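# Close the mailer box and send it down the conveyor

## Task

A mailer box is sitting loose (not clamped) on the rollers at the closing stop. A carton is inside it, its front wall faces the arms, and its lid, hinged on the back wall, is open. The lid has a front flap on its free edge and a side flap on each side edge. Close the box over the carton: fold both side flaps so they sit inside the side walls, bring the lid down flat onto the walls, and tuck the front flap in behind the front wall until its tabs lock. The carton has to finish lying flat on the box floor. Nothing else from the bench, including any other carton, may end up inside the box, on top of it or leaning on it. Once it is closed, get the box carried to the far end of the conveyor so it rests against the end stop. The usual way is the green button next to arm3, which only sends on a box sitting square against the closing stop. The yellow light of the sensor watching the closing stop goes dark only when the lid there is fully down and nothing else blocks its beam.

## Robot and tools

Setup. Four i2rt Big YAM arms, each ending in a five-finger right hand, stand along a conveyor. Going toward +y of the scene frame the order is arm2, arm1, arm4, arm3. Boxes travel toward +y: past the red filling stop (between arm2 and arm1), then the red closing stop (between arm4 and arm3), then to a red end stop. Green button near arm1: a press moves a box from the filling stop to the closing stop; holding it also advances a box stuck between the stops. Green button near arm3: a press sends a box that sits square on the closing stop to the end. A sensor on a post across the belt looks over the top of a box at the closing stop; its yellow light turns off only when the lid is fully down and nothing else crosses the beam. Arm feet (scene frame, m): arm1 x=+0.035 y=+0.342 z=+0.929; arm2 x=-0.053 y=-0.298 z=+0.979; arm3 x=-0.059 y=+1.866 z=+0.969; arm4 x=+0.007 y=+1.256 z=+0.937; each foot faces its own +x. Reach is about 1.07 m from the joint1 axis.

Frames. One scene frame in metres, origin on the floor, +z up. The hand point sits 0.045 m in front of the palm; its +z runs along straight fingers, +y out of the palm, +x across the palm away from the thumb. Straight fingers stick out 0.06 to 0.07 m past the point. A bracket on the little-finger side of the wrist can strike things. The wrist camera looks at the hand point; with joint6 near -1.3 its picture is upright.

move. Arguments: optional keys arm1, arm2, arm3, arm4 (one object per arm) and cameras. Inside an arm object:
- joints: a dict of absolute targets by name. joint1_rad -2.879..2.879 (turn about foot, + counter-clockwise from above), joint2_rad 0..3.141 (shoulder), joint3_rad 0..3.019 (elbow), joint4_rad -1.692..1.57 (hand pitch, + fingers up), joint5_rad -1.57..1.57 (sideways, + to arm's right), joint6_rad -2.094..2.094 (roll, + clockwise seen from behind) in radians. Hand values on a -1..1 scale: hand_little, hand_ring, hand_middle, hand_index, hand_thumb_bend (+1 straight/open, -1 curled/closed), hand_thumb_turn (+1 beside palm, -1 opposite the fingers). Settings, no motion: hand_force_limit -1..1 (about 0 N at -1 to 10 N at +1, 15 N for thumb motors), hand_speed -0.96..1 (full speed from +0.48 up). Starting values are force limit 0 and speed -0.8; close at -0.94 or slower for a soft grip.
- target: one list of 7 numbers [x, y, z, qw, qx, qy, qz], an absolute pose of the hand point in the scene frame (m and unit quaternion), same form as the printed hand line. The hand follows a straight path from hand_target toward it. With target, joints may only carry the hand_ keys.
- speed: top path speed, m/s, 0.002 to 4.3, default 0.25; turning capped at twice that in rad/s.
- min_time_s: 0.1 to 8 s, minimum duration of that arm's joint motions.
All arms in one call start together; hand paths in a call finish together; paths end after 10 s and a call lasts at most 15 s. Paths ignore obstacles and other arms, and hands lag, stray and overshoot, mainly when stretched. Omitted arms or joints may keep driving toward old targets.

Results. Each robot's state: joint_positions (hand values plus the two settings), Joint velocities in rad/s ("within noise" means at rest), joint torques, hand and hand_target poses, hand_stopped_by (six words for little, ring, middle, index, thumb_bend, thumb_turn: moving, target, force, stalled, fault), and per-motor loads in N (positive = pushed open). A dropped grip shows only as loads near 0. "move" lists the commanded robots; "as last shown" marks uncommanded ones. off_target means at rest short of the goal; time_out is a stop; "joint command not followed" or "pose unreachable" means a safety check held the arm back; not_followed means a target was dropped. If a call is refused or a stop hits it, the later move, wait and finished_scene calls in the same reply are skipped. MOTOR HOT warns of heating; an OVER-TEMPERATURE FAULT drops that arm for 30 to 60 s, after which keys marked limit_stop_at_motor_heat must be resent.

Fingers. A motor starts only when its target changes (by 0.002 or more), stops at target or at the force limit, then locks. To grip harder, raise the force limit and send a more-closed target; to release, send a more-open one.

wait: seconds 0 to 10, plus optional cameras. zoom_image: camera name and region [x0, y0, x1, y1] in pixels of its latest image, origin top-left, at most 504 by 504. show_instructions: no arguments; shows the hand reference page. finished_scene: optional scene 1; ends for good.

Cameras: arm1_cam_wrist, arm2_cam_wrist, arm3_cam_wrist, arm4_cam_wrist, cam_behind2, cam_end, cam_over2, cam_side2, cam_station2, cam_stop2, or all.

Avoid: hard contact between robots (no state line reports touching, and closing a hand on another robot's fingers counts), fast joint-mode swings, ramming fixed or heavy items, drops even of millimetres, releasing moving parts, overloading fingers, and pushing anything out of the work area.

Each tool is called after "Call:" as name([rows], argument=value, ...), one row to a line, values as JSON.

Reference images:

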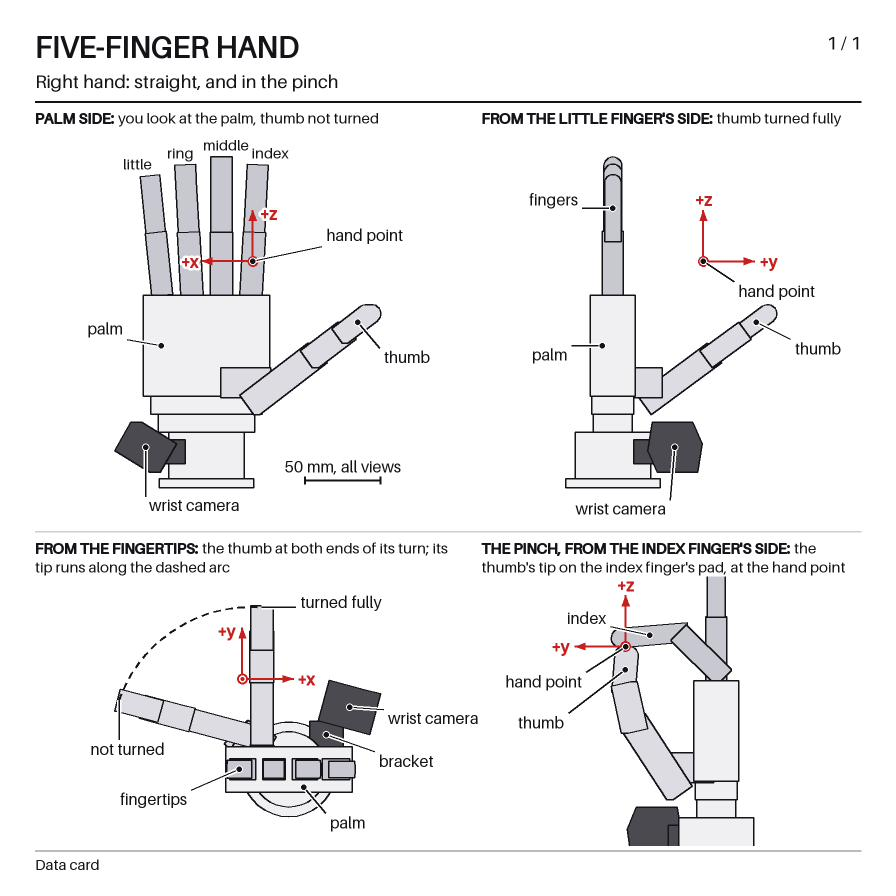

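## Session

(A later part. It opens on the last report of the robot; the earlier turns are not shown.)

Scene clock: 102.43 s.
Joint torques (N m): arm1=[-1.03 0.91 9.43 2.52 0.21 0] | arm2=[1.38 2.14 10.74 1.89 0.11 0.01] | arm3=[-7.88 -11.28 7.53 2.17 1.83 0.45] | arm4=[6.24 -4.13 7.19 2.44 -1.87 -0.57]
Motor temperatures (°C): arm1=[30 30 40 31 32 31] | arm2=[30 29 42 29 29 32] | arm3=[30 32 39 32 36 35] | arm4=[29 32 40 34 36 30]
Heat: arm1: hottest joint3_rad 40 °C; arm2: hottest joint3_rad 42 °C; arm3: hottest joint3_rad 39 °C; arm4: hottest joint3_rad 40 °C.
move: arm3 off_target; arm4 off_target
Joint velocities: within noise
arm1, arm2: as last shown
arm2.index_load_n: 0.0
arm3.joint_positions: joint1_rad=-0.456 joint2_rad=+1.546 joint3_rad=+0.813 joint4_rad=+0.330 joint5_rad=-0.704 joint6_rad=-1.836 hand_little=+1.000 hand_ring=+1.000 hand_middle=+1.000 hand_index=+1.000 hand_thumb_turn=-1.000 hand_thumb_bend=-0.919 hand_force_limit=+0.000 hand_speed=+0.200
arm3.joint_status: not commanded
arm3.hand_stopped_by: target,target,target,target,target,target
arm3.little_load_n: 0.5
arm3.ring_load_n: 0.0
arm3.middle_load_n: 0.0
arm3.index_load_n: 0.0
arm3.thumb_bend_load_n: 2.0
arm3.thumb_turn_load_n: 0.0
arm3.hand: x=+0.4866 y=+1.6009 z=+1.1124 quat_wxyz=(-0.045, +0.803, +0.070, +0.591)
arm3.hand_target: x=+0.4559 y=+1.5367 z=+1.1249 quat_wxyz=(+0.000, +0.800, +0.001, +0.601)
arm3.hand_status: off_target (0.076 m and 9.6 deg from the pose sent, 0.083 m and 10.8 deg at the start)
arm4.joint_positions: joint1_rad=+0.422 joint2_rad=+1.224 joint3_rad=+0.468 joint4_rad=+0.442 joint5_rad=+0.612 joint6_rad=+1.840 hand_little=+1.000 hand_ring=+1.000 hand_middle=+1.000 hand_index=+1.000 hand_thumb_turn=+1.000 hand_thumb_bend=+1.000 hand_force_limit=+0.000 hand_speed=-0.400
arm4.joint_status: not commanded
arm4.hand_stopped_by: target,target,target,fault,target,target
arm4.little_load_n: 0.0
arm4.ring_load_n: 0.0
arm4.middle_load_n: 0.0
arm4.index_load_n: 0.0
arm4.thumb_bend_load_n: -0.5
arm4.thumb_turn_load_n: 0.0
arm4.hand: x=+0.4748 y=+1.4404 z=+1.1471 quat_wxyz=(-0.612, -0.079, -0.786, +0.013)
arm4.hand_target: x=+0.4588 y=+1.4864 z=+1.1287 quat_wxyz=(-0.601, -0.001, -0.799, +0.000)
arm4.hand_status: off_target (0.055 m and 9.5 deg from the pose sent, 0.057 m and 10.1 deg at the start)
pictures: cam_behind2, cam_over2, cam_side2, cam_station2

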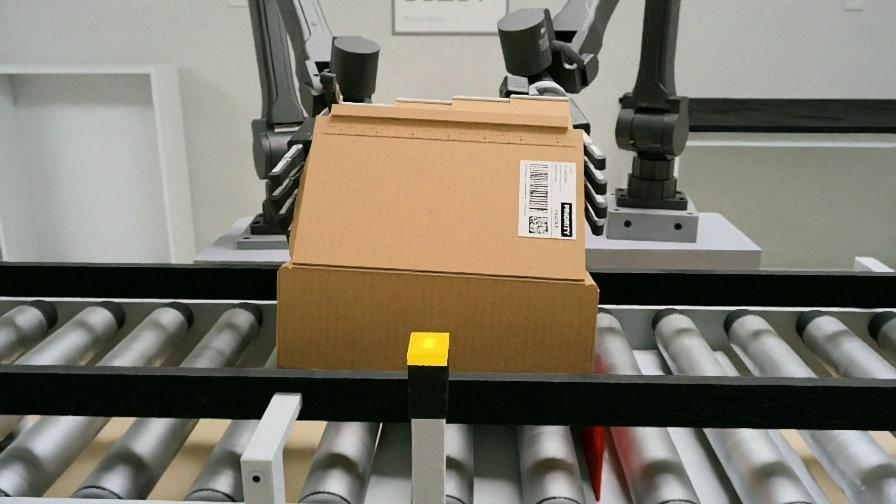

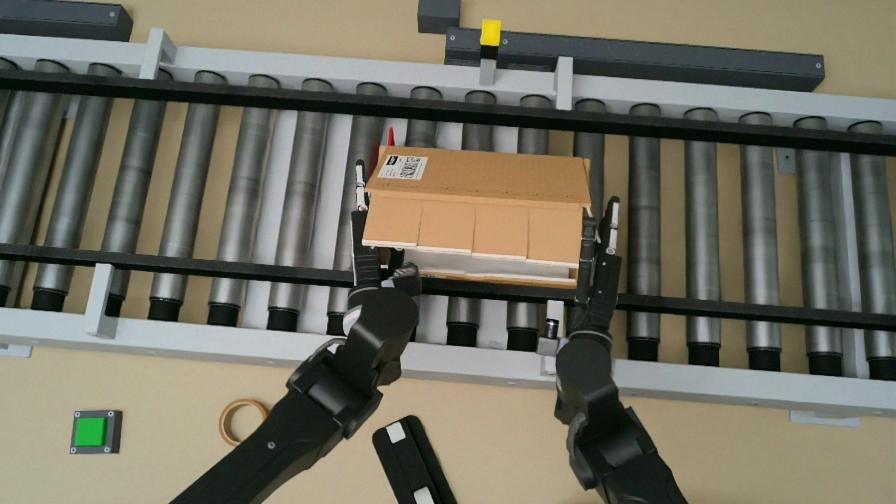

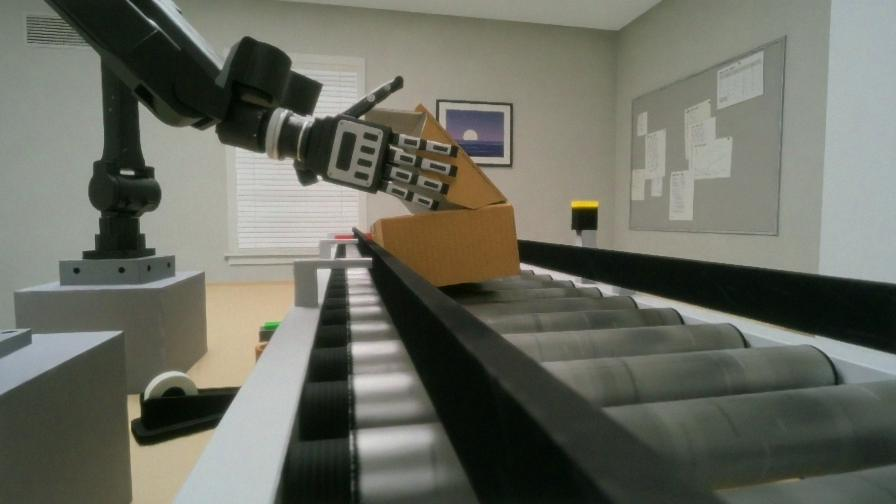

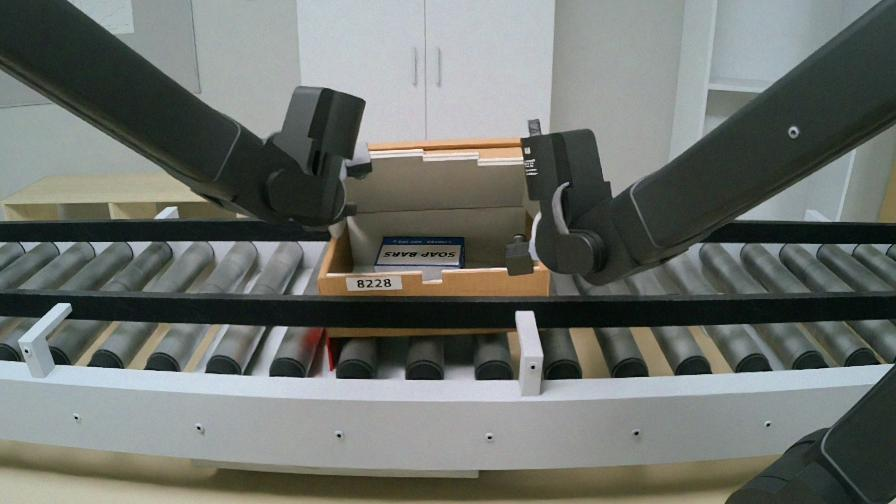

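Call:
move(arm4={"target":[0.480,1.490,1.112,0.6600,0,0.7513,0],"speed":0.1}, arm3={"target":[0.480,1.532,1.098,0,0.7513,0,0.6600],"speed":0.1}, cameras=["cam_over2","cam_behind2","cam_side2","cam_station2"])

Scene clock: 104.90 s.
Joint torques (N m): arm1=[-1.03 0.85 9.43 2.52 0.21 0.01] | arm2=[1.38 2.26 10.7 1.92 0.12 -0.01] | arm3=[-5.95 -10.23 6.84 2.19 2.06 0.32] | arm4=[7.41 -6.42 6.64 2.59 -2.84 -0.47]
Motor temperatures (°C): arm1=[30 30 40 31 32 31] | arm2=[30 29 42 29 29 32] | arm3=[30 32 39 32 37 35] | arm4=[29 32 39 34 37 30]
Heat: arm1: hottest joint3_rad 40 °C; arm2: hottest joint3_rad 42 °C; arm3: hottest joint3_rad 39 °C; arm4: hottest joint3_rad 39 °C.
move: arm3 off_target; arm4 off_target
Joint velocities: within noise
arm1, arm2: as last shown
arm1.ring_load_n: 0.5
arm3.joint_positions: joint1_rad=-0.464 joint2_rad=+1.691 joint3_rad=+0.768 joint4_rad=+0.734 joint5_rad=-0.716 joint6_rad=-1.703 hand_little=+1.000 hand_ring=+1.000 hand_middle=+1.000 hand_index=+1.000 hand_thumb_turn=-1.000 hand_thumb_bend=-0.919 hand_force_limit=+0.000 hand_speed=+0.200
arm3.joint_status: not commanded
arm3.hand_stopped_by: target,target,target,target,target,target
arm3.little_load_n: 0.5
arm3.ring_load_n: 0.0
arm3.middle_load_n: -0.5
arm3.index_load_n: 0.0
arm3.thumb_bend_load_n: 2.0
arm3.thumb_turn_load_n: 0.0
arm3.hand: x=+0.5004 y=+1.5912 z=+1.0959 quat_wxyz=(-0.038, +0.753, +0.060, +0.654)
arm3.hand_target: x=+0.4773 y=+1.5353 z=+1.0983 quat_wxyz=(+0.000, +0.751, +0.001, +0.660)
arm3.hand_status: off_target (0.063 m and 8.2 deg from the pose sent, 0.071 m and 13.7 deg at the start)
arm4.joint_positions: joint1_rad=+0.388 joint2_rad=+1.460 joint3_rad=+0.417 joint4_rad=+0.891 joint5_rad=+0.633 joint6_rad=+1.725 hand_little=+1.000 hand_ring=+1.000 hand_middle=+1.000 hand_index=+1.000 hand_thumb_turn=+1.000 hand_thumb_bend=+1.000 hand_force_limit=+0.000 hand_speed=-0.400
arm4.joint_status: not commanded
arm4.hand_stopped_by: target,target,target,fault,target,target
arm4.little_load_n: 0.0
arm4.ring_load_n: 0.0
arm4.middle_load_n: 0.0
arm4.index_load_n: 0.0
arm4.thumb_bend_load_n: -1.0
arm4.thumb_turn_load_n: 0.0
arm4.hand: x=+0.4879 y=+1.4281 z=+1.1209 quat_wxyz=(-0.663, -0.081, -0.743, +0.033)
arm4.hand_target: x=+0.4753 y=+1.4859 z=+1.1128 quat_wxyz=(-0.661, -0.001, -0.750, +0.000)
arm4.hand_status: off_target (0.063 m and 10.0 deg from the pose sent, 0.061 m and 11.5 deg at the start)
pictures: cam_behind2, cam_over2, cam_side2, cam_station2

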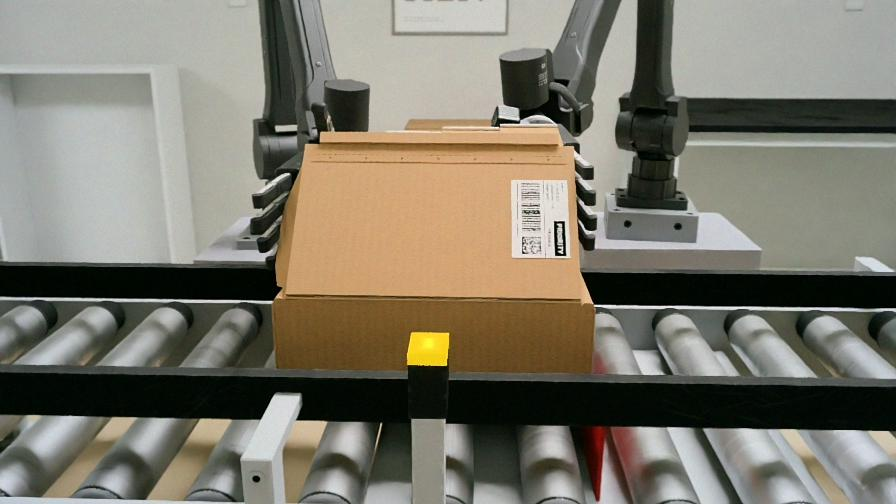

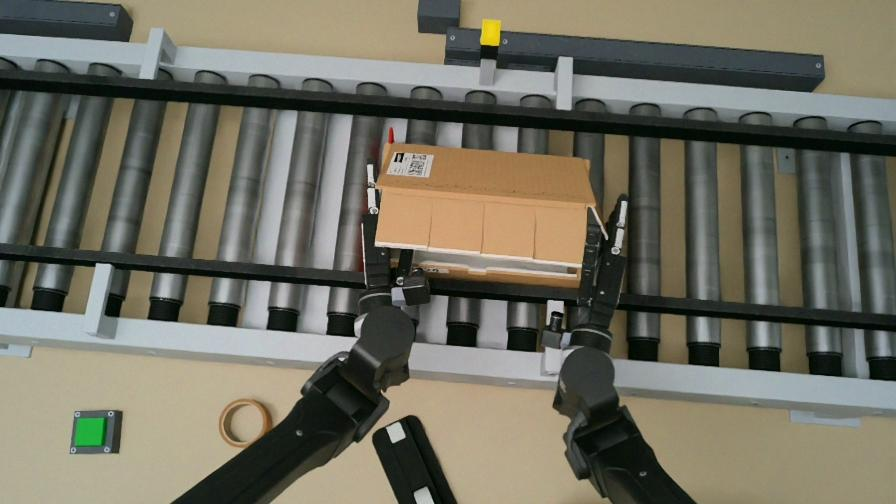

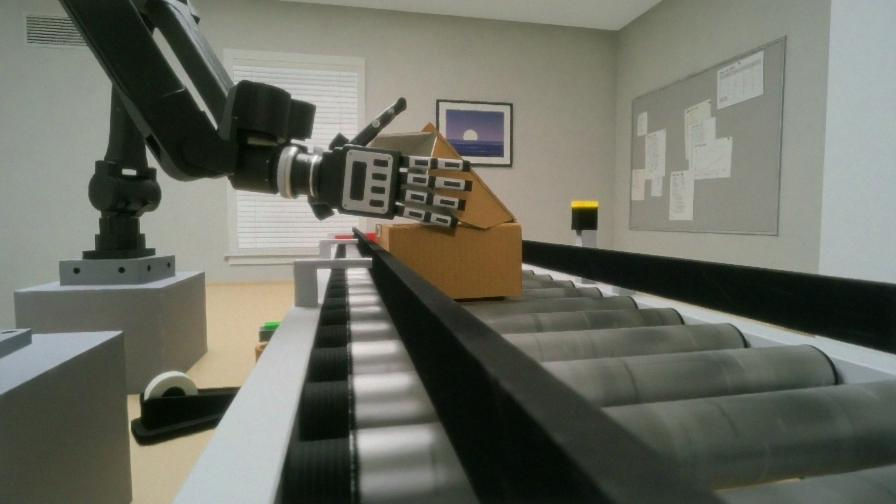

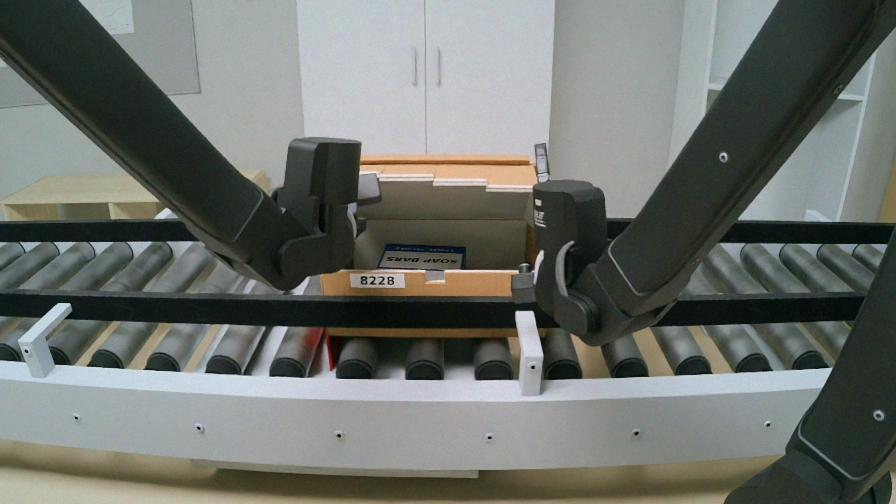

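Call:
zoom_image(camera="cam_over2", region=[520, 130, 680, 300])

Call:
zoom_image(camera="cam_side2", region=[330, 90, 570, 320])

Call:
zoom_image(camera="cam_over2", region=[330, 130, 490, 300])

Scaled by 2.965 from the camera's image (finer frame: 1280x720).

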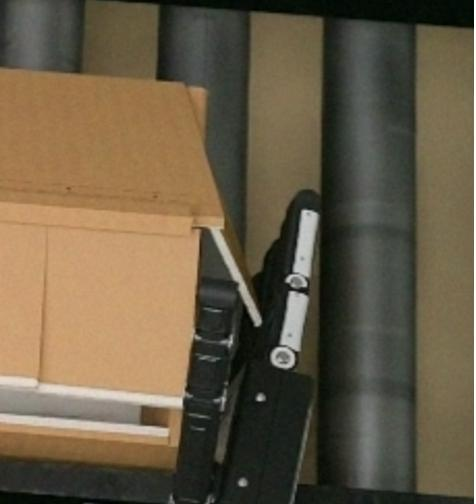

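Scaled by 2.100 from the camera's image (finer frame: 1280x720).

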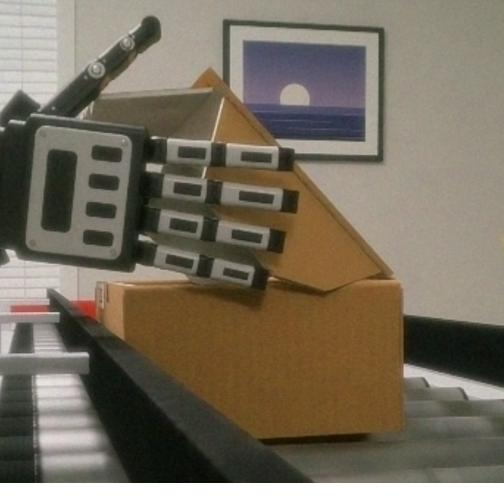

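Scaled by 2.965 from the camera's image (finer frame: 1280x720).

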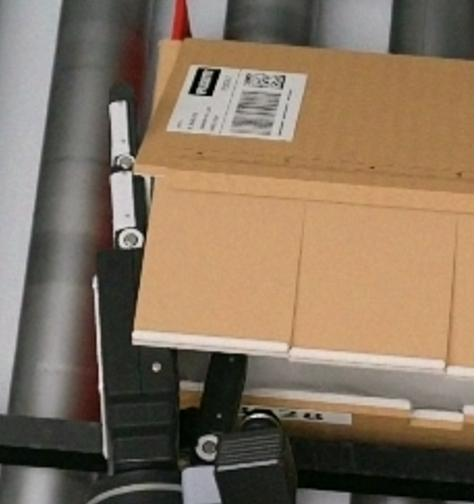

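Call:
move(arm4={"target":[0.440,1.350,1.17,0.6600,0,0.7513,0],"speed":0.15}, cameras=["cam_over2","cam_stop2","arm3_cam_wrist","arm4_cam_wrist"])

Scene clock: 108.43 s.
Joint torques (N m): arm1=[-1.03 0.91 9.43 2.54 0.21 0.01] | arm2=[1.32 2.26 10.67 1.95 0.11 -0.03] | arm3=[-1.14 -10.34 6.89 1.77 0.25 0.03] | arm4=[0.5 -4.89 7.35 2.02 -0.09 0.05]
Motor temperatures (°C): arm1=[30 30 40 31 32 31] | arm2=[30 29 42 29 29 32] | arm3=[30 32 39 32 37 35] | arm4=[29 32 39 34 38 30]
Heat: arm1: hottest joint3_rad 40 °C; arm2: hottest joint3_rad 42 °C; arm3: hottest joint3_rad 39 °C; arm4: hottest joint3_rad 39 °C.
move: arm4 done
Joint velocities: within noise
arm1, arm2, arm3: as last shown
arm1.ring_load_n: 0.0
arm3.joint_positions: joint1_rad=-0.521 joint2_rad=+1.693 joint3_rad=+0.768 joint4_rad=+0.746 joint5_rad=-0.671 joint6_rad=-1.677 hand_little=+1.000 hand_ring=+1.000 hand_middle=+1.000 hand_index=+1.000 hand_thumb_turn=-1.000 hand_thumb_bend=-0.919 hand_force_limit=+0.000 hand_speed=+0.200
arm3.middle_load_n: 0.0
arm3.thumb_bend_load_n: 1.5
arm3.hand: x=+0.4816 y=+1.5510 z=+1.0963 quat_wxyz=(-0.008, +0.754, +0.016, +0.657)
arm3.hand_target: x=+0.4774 y=+1.5355 z=+1.0984 quat_wxyz=(+0.000, +0.751, +0.001, +0.660)
arm4.joint_positions: joint1_rad=+0.053 joint2_rad=+1.014 joint3_rad=+0.299 joint4_rad=+0.584 joint5_rad=+0.140 joint6_rad=+1.604 hand_little=+1.000 hand_ring=+1.000 hand_middle=+1.000 hand_index=+1.000 hand_thumb_turn=+1.000 hand_thumb_bend=+1.000 hand_force_limit=+0.000 hand_speed=-0.400
arm4.joint_status: not commanded
arm4.hand_stopped_by: target,target,target,fault,target,target
arm4.little_load_n: 0.0
arm4.ring_load_n: 0.0
arm4.middle_load_n: 0.0
arm4.index_load_n: 0.0
arm4.thumb_bend_load_n: 0.0
arm4.thumb_turn_load_n: 0.0
arm4.hand: x=+0.4415 y=+1.3527 z=+1.1711 quat_wxyz=(-0.661, -0.002, -0.751, -0.004)
arm4.hand_target: x=+0.4400 y=+1.3501 z=+1.1700 quat_wxyz=(-0.660, +0.000, -0.751, +0.000)
arm4.hand_status: done (0.003 m and 0.5 deg from the pose sent, 0.104 m and 10.0 deg at the start)
pictures: arm3_cam_wrist, arm4_cam_wrist, cam_over2, cam_stop2
arm3_cam_wrist: T_world_to_cam=[[0.023, -0.96341, 0.26705, 1.18433], [-0.57276, -0.23164, -0.78631, 1.50193], [0.8194, -0.13487, -0.55713, 0.54257]] pos_world=[0.38843, 1.56206, 1.16699]
arm4_cam_wrist: T_world_to_cam=[[0.01348, 0.96321, -0.26843, -0.98877], [-0.41704, 0.2494, 0.874, -1.18003], [0.90879, 0.10016, 0.40506, -0.8964]] pos_world=[0.33585, 1.33647, 1.12903]

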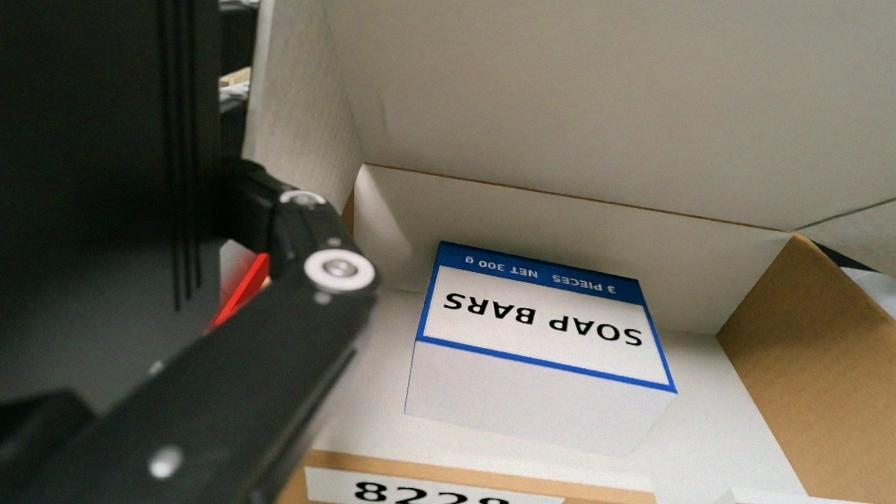

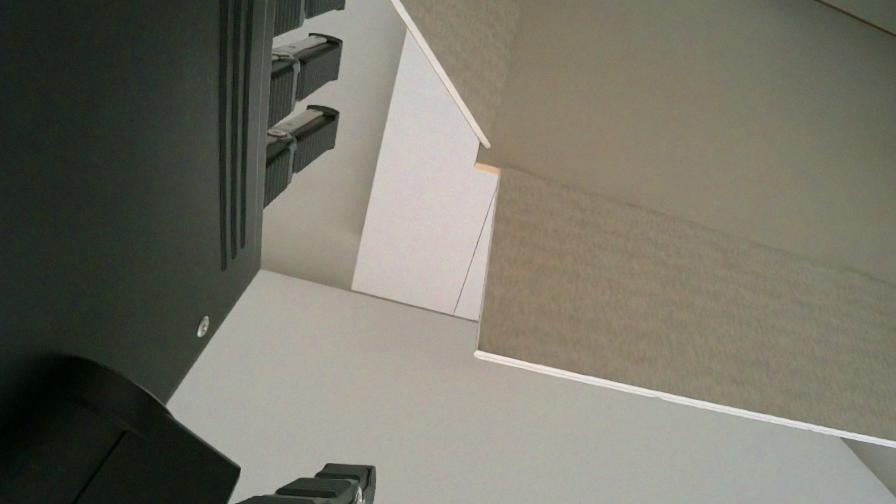

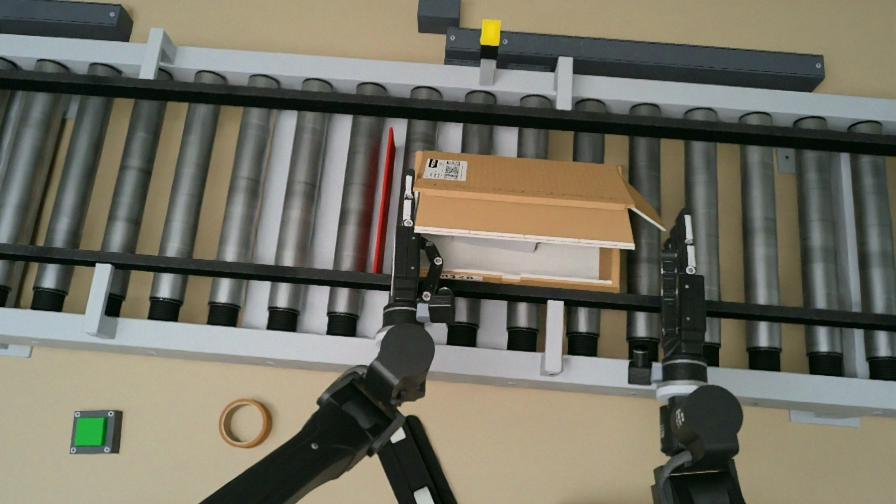

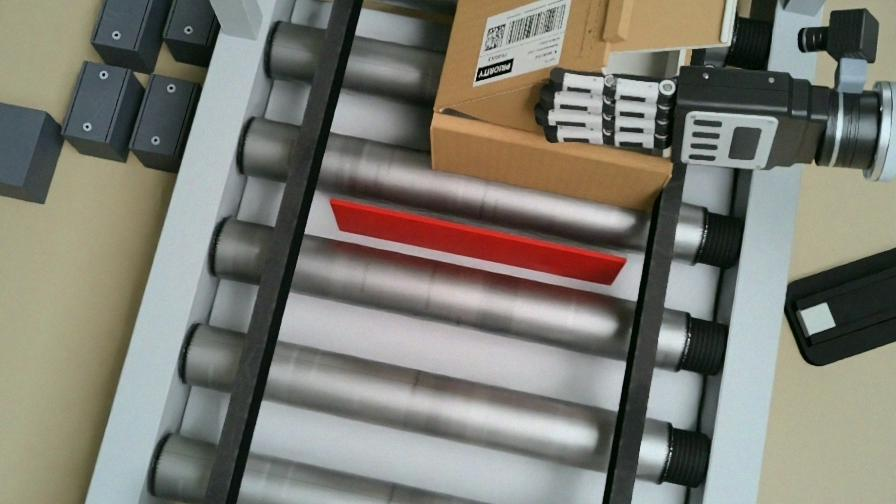

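Call:
move(arm3={"target":[0.470,1.690,1.13,0,0.7513,0,0.6600],"speed":0.2}, arm4={"joints":{"hand_thumb_turn":-1,"hand_thumb_bend":-0.92,"hand_speed":0.2}}, cameras=["cam_over2","cam_stop2","cam_side2"])

Scene clock: 111.33 s.
Joint torques (N m): arm1=[-1.03 0.85 9.43 2.51 0.21 0] | arm2=[1.44 2.14 10.76 1.94 0.11 0] | arm3=[1.55 -9.52 6.01 1.24 0.01 0.03] | arm4=[1.03 -3.84 7.1 2.04 0.05 0.05]
Motor temperatures (°C): arm1=[30 30 41 31 32 31] | arm2=[30 29 42 29 29 32] | arm3=[30 32 39 32 37 35] | arm4=[29 32 39 34 37 30]
Heat: arm1: hottest joint3_rad 41 °C; arm2: hottest joint3_rad 42 °C; arm3: hottest joint3_rad 39 °C; arm4: hottest joint3_rad 39 °C.
move: arm3 done; arm4 done
Joint velocities: within noise
arm1, arm2: as last shown
arm2.index_load_n: -0.5
arm3.joint_positions: joint1_rad=-0.219 joint2_rad=+1.451 joint3_rad=+0.580 joint4_rad=+0.731 joint5_rad=-0.335 joint6_rad=-1.619 hand_little=+1.000 hand_ring=+1.000 hand_middle=+1.000 hand_index=+1.000 hand_thumb_turn=-1.000 hand_thumb_bend=-0.919 hand_force_limit=+0.000 hand_speed=+0.200
arm3.joint_status: not commanded
arm3.hand_stopped_by: target,target,target,target,target,target
arm3.little_load_n: 0.0
arm3.ring_load_n: 0.0
arm3.middle_load_n: 0.0
arm3.index_load_n: 0.0
arm3.thumb_bend_load_n: 2.0
arm3.thumb_turn_load_n: 0.5
arm3.hand: x=+0.4716 y=+1.6850 z=+1.1282 quat_wxyz=(+0.007, +0.752, +0.004, +0.659)
arm3.hand_target: x=+0.4701 y=+1.6900 z=+1.1300 quat_wxyz=(+0.000, +0.751, +0.000, +0.660)
arm3.hand_status: done (0.006 m and 0.9 deg from the pose sent, 0.144 m and 2.1 deg at the start)
arm4.joint_positions: joint1_rad=+0.053 joint2_rad=+1.013 joint3_rad=+0.299 joint4_rad=+0.584 joint5_rad=+0.139 joint6_rad=+1.602 hand_little=+1.000 hand_ring=+1.000 hand_middle=+1.000 hand_index=+1.000 hand_thumb_turn=-1.000 hand_thumb_bend=-0.919 hand_force_limit=+0.000 hand_speed=+0.200
arm4.joint_status: all done
arm4.hand_stopped_by: target,target,target,fault,target,target
arm4.little_load_n: 0.0
arm4.ring_load_n: 0.0
arm4.middle_load_n: 0.0
arm4.index_load_n: 0.0
arm4.thumb_bend_load_n: 1.5
arm4.thumb_turn_load_n: -0.5
arm4.hand: x=+0.4413 y=+1.3530 z=+1.1715 quat_wxyz=(-0.661, -0.001, -0.750, -0.004)
arm4.hand_target: x=+0.4400 y=+1.3501 z=+1.1700 quat_wxyz=(-0.660, +0.000, -0.751, +0.000)
arm4.hand_status: not commanded
pictures: cam_over2, cam_side2, cam_stop2

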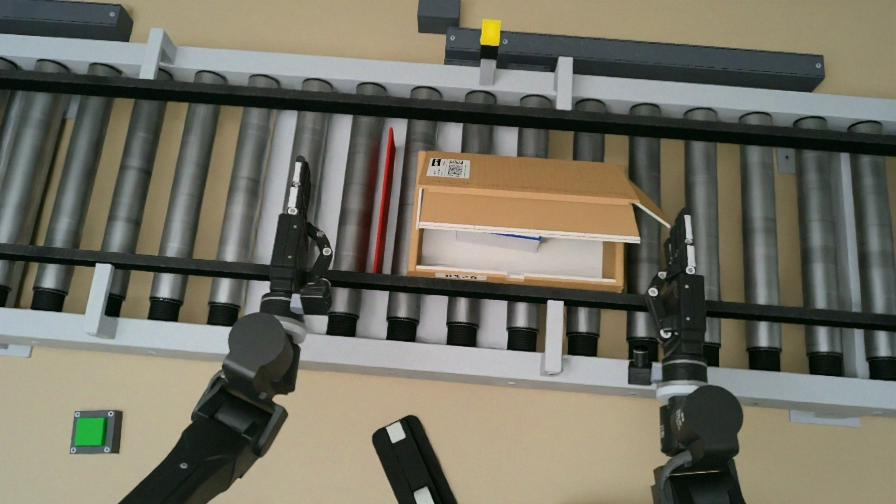

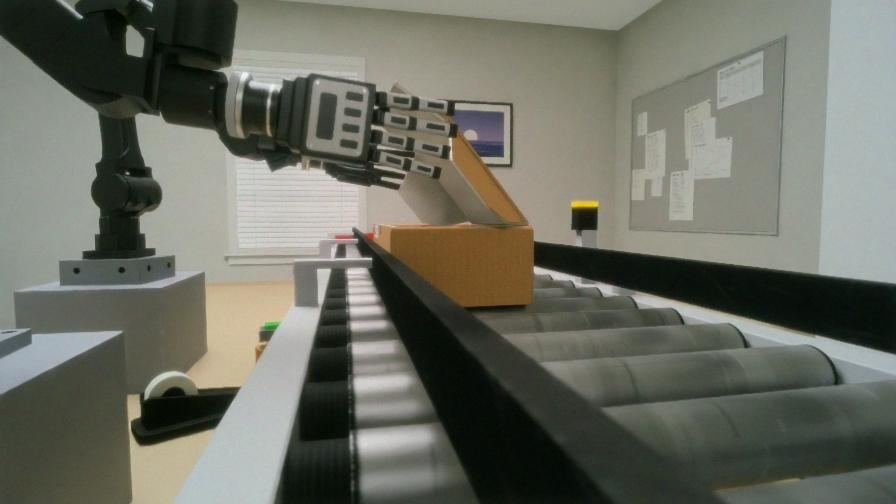

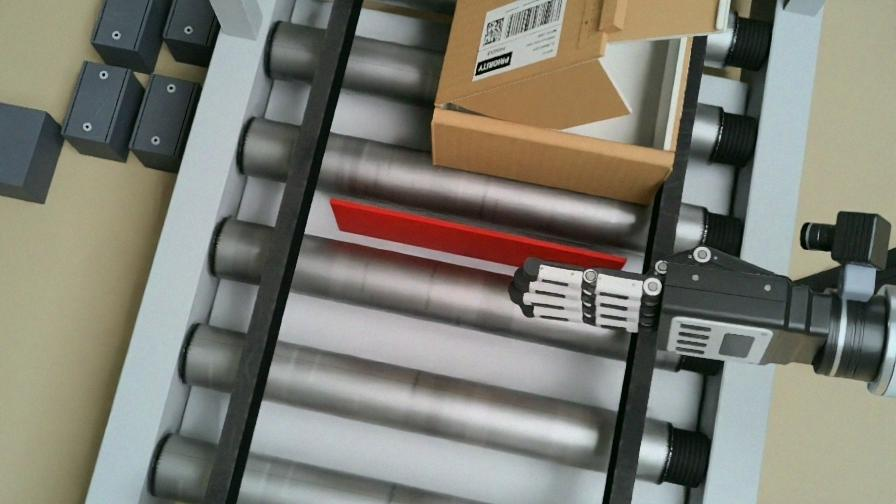

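Call:
zoom_image(camera="cam_side2", region=[330, 60, 570, 320])

Call:
zoom_image(camera="cam_over2", region=[390, 130, 690, 310])

Call:
zoom_image(camera="cam_stop2", region=[400, 0, 800, 300])

Scaled by 1.938 from the camera's image (finer frame: 1280x720).

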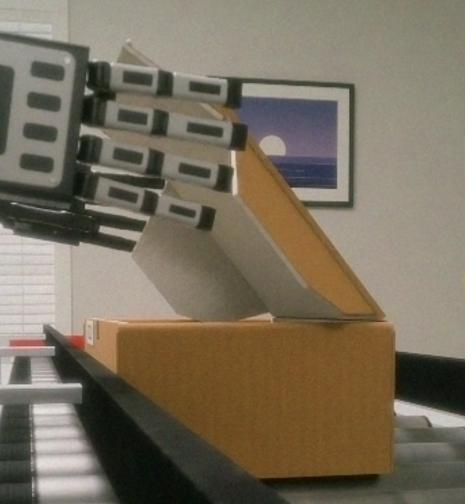

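Scaled by 1.680 from the camera's image (finer frame: 1280x720).

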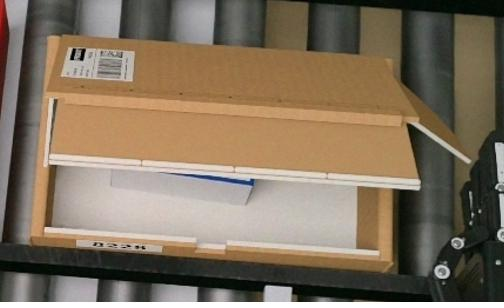

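Scaled by 1.260 from the camera's image (finer frame: 1280x720).

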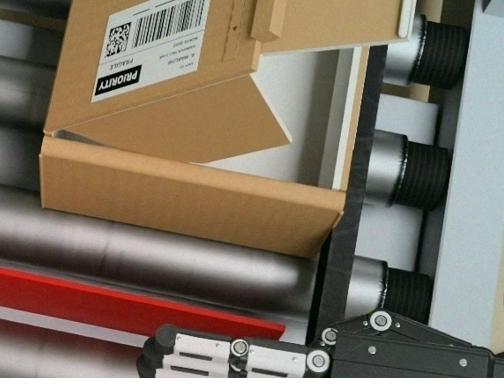

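Call:
move(arm4={"target":[0.36,1.43,1.12,0.5,-0.5,0.5,-0.5],"speed":0.25}, cameras=["cam_over2","cam_side2"])

Scene clock: 116.90 s.
Joint torques (N m): arm1=[-1.03 0.85 9.43 2.52 0.21 0] | arm2=[1.2 2.14 10.65 1.89 0.11 -0.01] | arm3=[1.2 -9.41 6.01 1.24 0 0.02] | arm4=[1.73 -0.91 7.47 2.69 0.07 0.03]
Motor temperatures (°C): arm1=[30 30 41 31 32 31] | arm2=[30 29 42 29 29 32] | arm3=[30 32 39 32 36 35] | arm4=[29 32 39 34 37 30]
Heat: arm1: hottest joint3_rad 41 °C; arm2: hottest joint3_rad 42 °C; arm3: hottest joint3_rad 39 °C; arm4: hottest joint3_rad 39 °C.
move: arm4 done
Joint velocities: within noise
arm1, arm2, arm3: as last shown
arm2.index_load_n: 0.0
arm3.joint_positions: joint1_rad=-0.219 joint2_rad=+1.451 joint3_rad=+0.580 joint4_rad=+0.731 joint5_rad=-0.335 joint6_rad=-1.618 hand_little=+1.000 hand_ring=+1.000 hand_middle=+1.000 hand_index=+1.000 hand_thumb_turn=-1.000 hand_thumb_bend=-0.919 hand_force_limit=+0.000 hand_speed=+0.200
arm3.thumb_turn_load_n: 0.0
arm4.joint_positions: joint1_rad=+0.629 joint2_rad=+0.845 joint3_rad=+0.259 joint4_rad=+0.582 joint5_rad=+0.727 joint6_rad=+0.018 hand_little=+1.000 hand_ring=+1.000 hand_middle=+1.000 hand_index=+1.000 hand_thumb_turn=-1.000 hand_thumb_bend=-0.919 hand_force_limit=+0.000 hand_speed=+0.200
arm4.joint_status: not commanded
arm4.hand_stopped_by: target,target,target,fault,target,target
arm4.little_load_n: 0.0
arm4.ring_load_n: 0.0
arm4.middle_load_n: 0.0
arm4.index_load_n: 0.0
arm4.thumb_bend_load_n: 2.0
arm4.thumb_turn_load_n: 0.0
arm4.hand: x=+0.3614 y=+1.4285 z=+1.1236 quat_wxyz=(-0.501, +0.496, -0.504, +0.499)
arm4.hand_target: x=+0.3600 y=+1.4299 z=+1.1201 quat_wxyz=(-0.500, +0.500, -0.500, +0.500)
arm4.hand_status: done (0.004 m and 0.6 deg from the pose sent, 0.123 m and 90.6 deg at the start)

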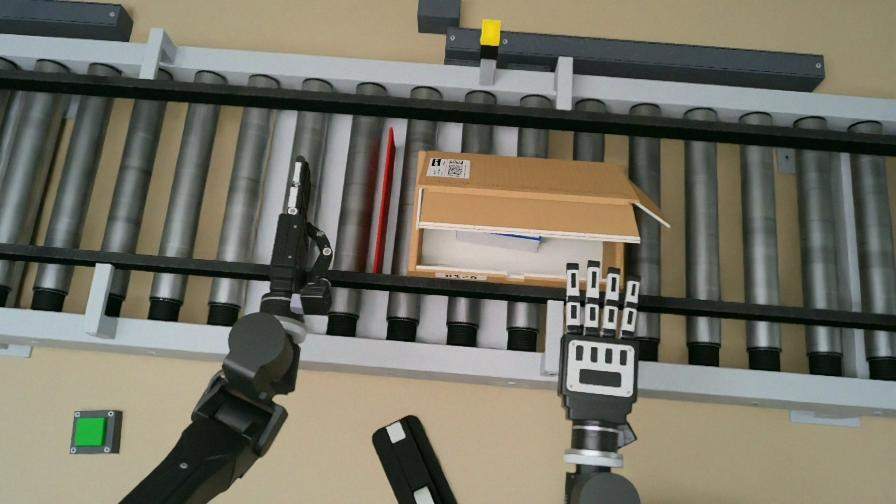

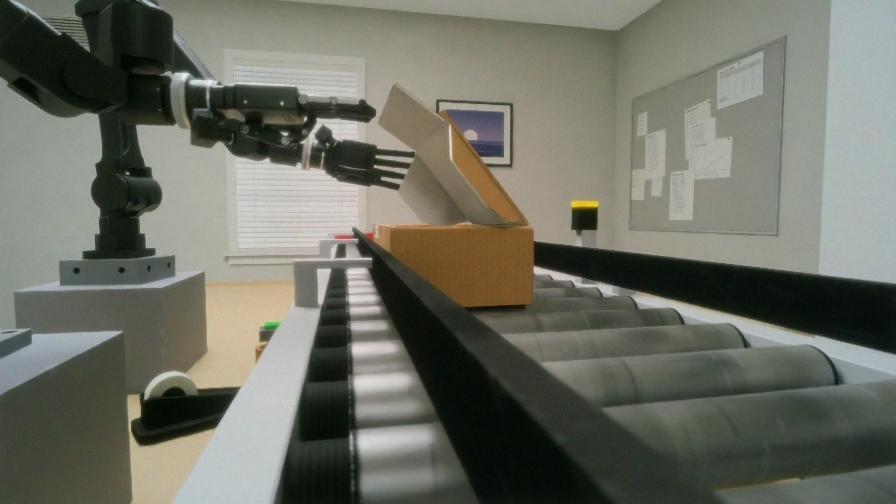

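Call:
move(arm4={"target":[0.385,1.50,1.070,0.5,-0.5,0.5,-0.5],"speed":0.2})

Call:
move(arm4={"target":[0.495,1.50,1.070,0.5,-0.5,0.5,-0.5],"speed":0.12}, cameras=["cam_over2","cam_side2","cam_stop2"])

Scene clock: 118.50 s.
Joint torques (N m): arm1=[-1.08 0.85 9.42 2.51 0.21 0] | arm2=[1.38 2.2 10.73 1.88 0.12 -0.01] | arm3=[1.44 -9.58 6 1.17 0.01 0.02] | arm4=[2.02 -5.07 8.2 2.44 0.11 0.01]
Motor temperatures (°C): arm1=[30 30 41 31 32 31] | arm2=[30 29 43 29 29 32] | arm3=[30 32 39 32 36 35] | arm4=[29 32 39 34 37 30]
Heat: arm1: hottest joint3_rad 41 °C; arm2: hottest joint3_rad 43 °C; arm3: hottest joint3_rad 39 °C; arm4: hottest joint3_rad 39 °C.
move: arm4 off_target
Joint velocities: within noise
arm1.joint_positions: joint1_rad=-0.032 joint2_rad=+0.646 joint3_rad=+1.328 joint4_rad=-1.360 joint5_rad=+0.140 joint6_rad=-1.156 hand_little=+1.000 hand_ring=+1.000 hand_middle=+1.000 hand_index=+1.000 hand_thumb_turn=+1.000 hand_thumb_bend=+1.000 hand_force_limit=+0.000 hand_speed=-0.800
arm1.joint_status: not commanded
arm1.hand_stopped_by: target,target,target,target,target,target
arm1.little_load_n: 0.0
arm1.ring_load_n: -0.5
arm1.middle_load_n: 0.0
arm1.index_load_n: 0.0
arm1.thumb_bend_load_n: 0.0
arm1.thumb_turn_load_n: 0.5
arm1.hand: x=+0.2644 y=+0.2774 z=+1.3774 quat_wxyz=(-0.035, +0.878, -0.203, +0.433)
arm1.hand_target: x=+0.2642 y=+0.2774 z=+1.3850 quat_wxyz=(-0.037, +0.874, -0.203, +0.441)
arm1.hand_status: not commanded
arm2.joint_positions: joint1_rad=+0.199 joint2_rad=+0.614 joint3_rad=+1.377 joint4_rad=-1.233 joint5_rad=+0.174 joint6_rad=-1.171 hand_little=+1.000 hand_ring=+1.000 hand_middle=+1.000 hand_index=+1.000 hand_thumb_turn=+1.000 hand_thumb_bend=+1.000 hand_force_limit=+0.000 hand_speed=-0.800
arm2.joint_status: not commanded
arm2.hand_stopped_by: target,target,target,target,target,target
arm2.little_load_n: 0.0
arm2.ring_load_n: 0.0
arm2.middle_load_n: 0.0
arm2.index_load_n: 0.0
arm2.thumb_bend_load_n: 0.0
arm2.thumb_turn_load_n: 0.0
arm2.hand: x=+0.1875 y=-0.3622 z=+1.4826 quat_wxyz=(-0.044, +0.830, -0.192, +0.522)
arm2.hand_target: x=+0.1862 y=-0.3623 z=+1.4936 quat_wxyz=(-0.047, +0.823, -0.191, +0.533)
arm2.hand_status: not commanded
arm3: as last shown
arm4.joint_positions: joint1_rad=+0.759 joint2_rad=+1.315 joint3_rad=+0.298 joint4_rad=+0.969 joint5_rad=+0.856 joint6_rad=+0.019 hand_little=+1.000 hand_ring=+1.000 hand_middle=+1.000 hand_index=+1.000 hand_thumb_turn=-1.000 hand_thumb_bend=-0.919 hand_force_limit=+0.000 hand_speed=+0.200
arm4.joint_status: not commanded
arm4.hand_stopped_by: target,target,target,fault,target,target
arm4.little_load_n: 0.0
arm4.ring_load_n: 0.0
arm4.middle_load_n: 0.5
arm4.index_load_n: 0.0
arm4.thumb_bend_load_n: 1.5
arm4.thumb_turn_load_n: 0.0
arm4.hand: x=+0.3750 y=+1.4861 z=+1.0550 quat_wxyz=(-0.486, +0.512, -0.502, +0.499)
arm4.hand_target: x=+0.3841 y=+1.4995 z=+1.0702 quat_wxyz=(-0.500, +0.500, -0.500, +0.500)
arm4.hand_status: off_target (0.023 m and 2.1 deg from the pose sent, 0.092 m and 0.6 deg at the start)
pictures: none

Scene clock: 120.07 s.
Joint torques (N m): arm1=[-1.03 0.91 9.42 2.52 0.21 0] | arm2=[1.38 2.26 10.69 1.92 0.12 -0.01] | arm3=[1.55 -9.41 6.01 1.21 0.02 0.02] | arm4=[0.5 -8.23 8.54 2.18 -0.02 0]
Motor temperatures (°C): arm1=[30 30 41 31 32 31] | arm2=[30 29 43 29 29 32] | arm3=[30 32 39 32 36 35] | arm4=[29 32 39 34 36 30]
Heat: arm1: hottest joint3_rad 41 °C; arm2: hottest joint3_rad 43 °C; arm3: hottest joint3_rad 39 °C; arm4: hottest joint3_rad 39 °C.
move: arm4 off_target
Joint velocities: within noise
arm1, arm2, arm3: as last shown
arm1.ring_load_n: 0.0
arm1.thumb_turn_load_n: 0.0
arm3.thumb_bend_load_n: 1.5
arm4.joint_positions: joint1_rad=+0.539 joint2_rad=+1.517 joint3_rad=+0.511 joint4_rad=+0.970 joint5_rad=+0.629 joint6_rad=+0.015 hand_little=+1.000 hand_ring=+1.000 hand_middle=+1.000 hand_index=+1.000 hand_thumb_turn=-1.000 hand_thumb_bend=-0.919 hand_force_limit=+0.000 hand_speed=+0.200
arm4.joint_status: not commanded
arm4.hand_stopped_by: target,target,target,fault,target,target
arm4.little_load_n: 0.0
arm4.ring_load_n: 0.0
arm4.middle_load_n: 0.0
arm4.index_load_n: 0.0
arm4.thumb_bend_load_n: 1.5
arm4.thumb_turn_load_n: 0.0
arm4.hand: x=+0.4799 y=+1.4928 z=+1.0573 quat_wxyz=(-0.491, +0.510, -0.503, +0.496)
arm4.hand_target: x=+0.4941 y=+1.4994 z=+1.0702 quat_wxyz=(-0.500, +0.500, -0.500, +0.500)
arm4.hand_status: off_target (0.021 m and 1.7 deg from the pose sent, 0.122 m and 2.1 deg at the start)

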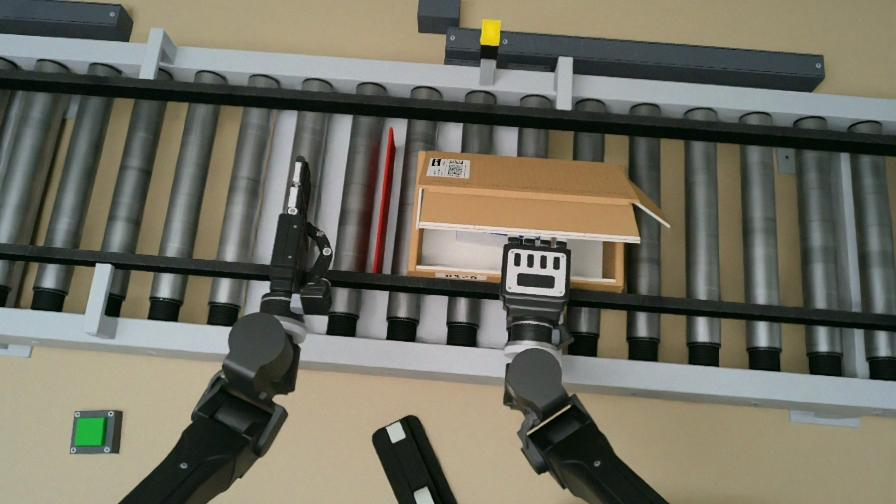

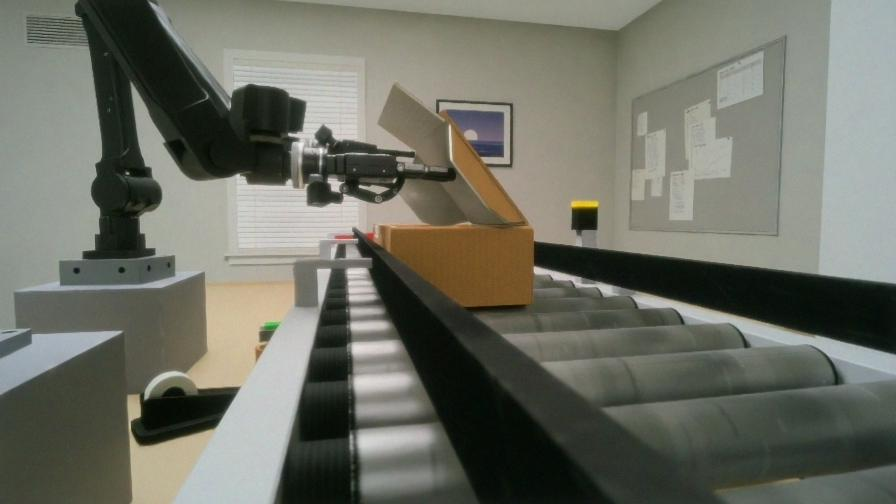

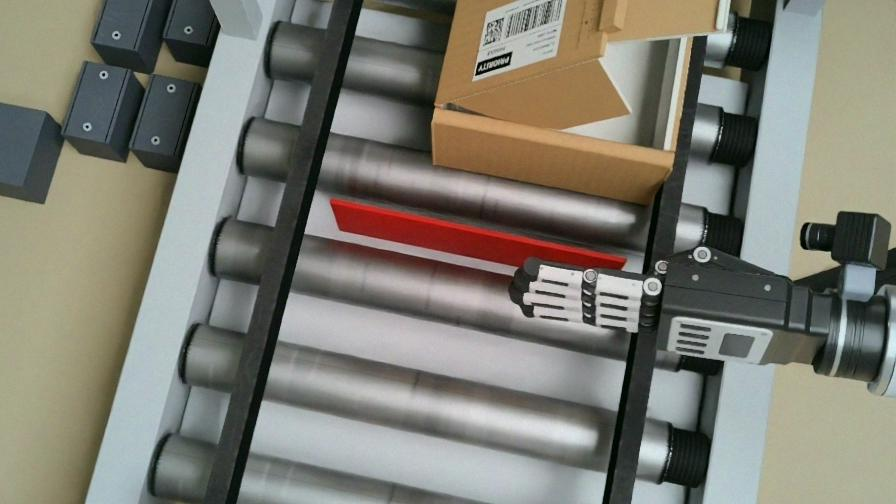

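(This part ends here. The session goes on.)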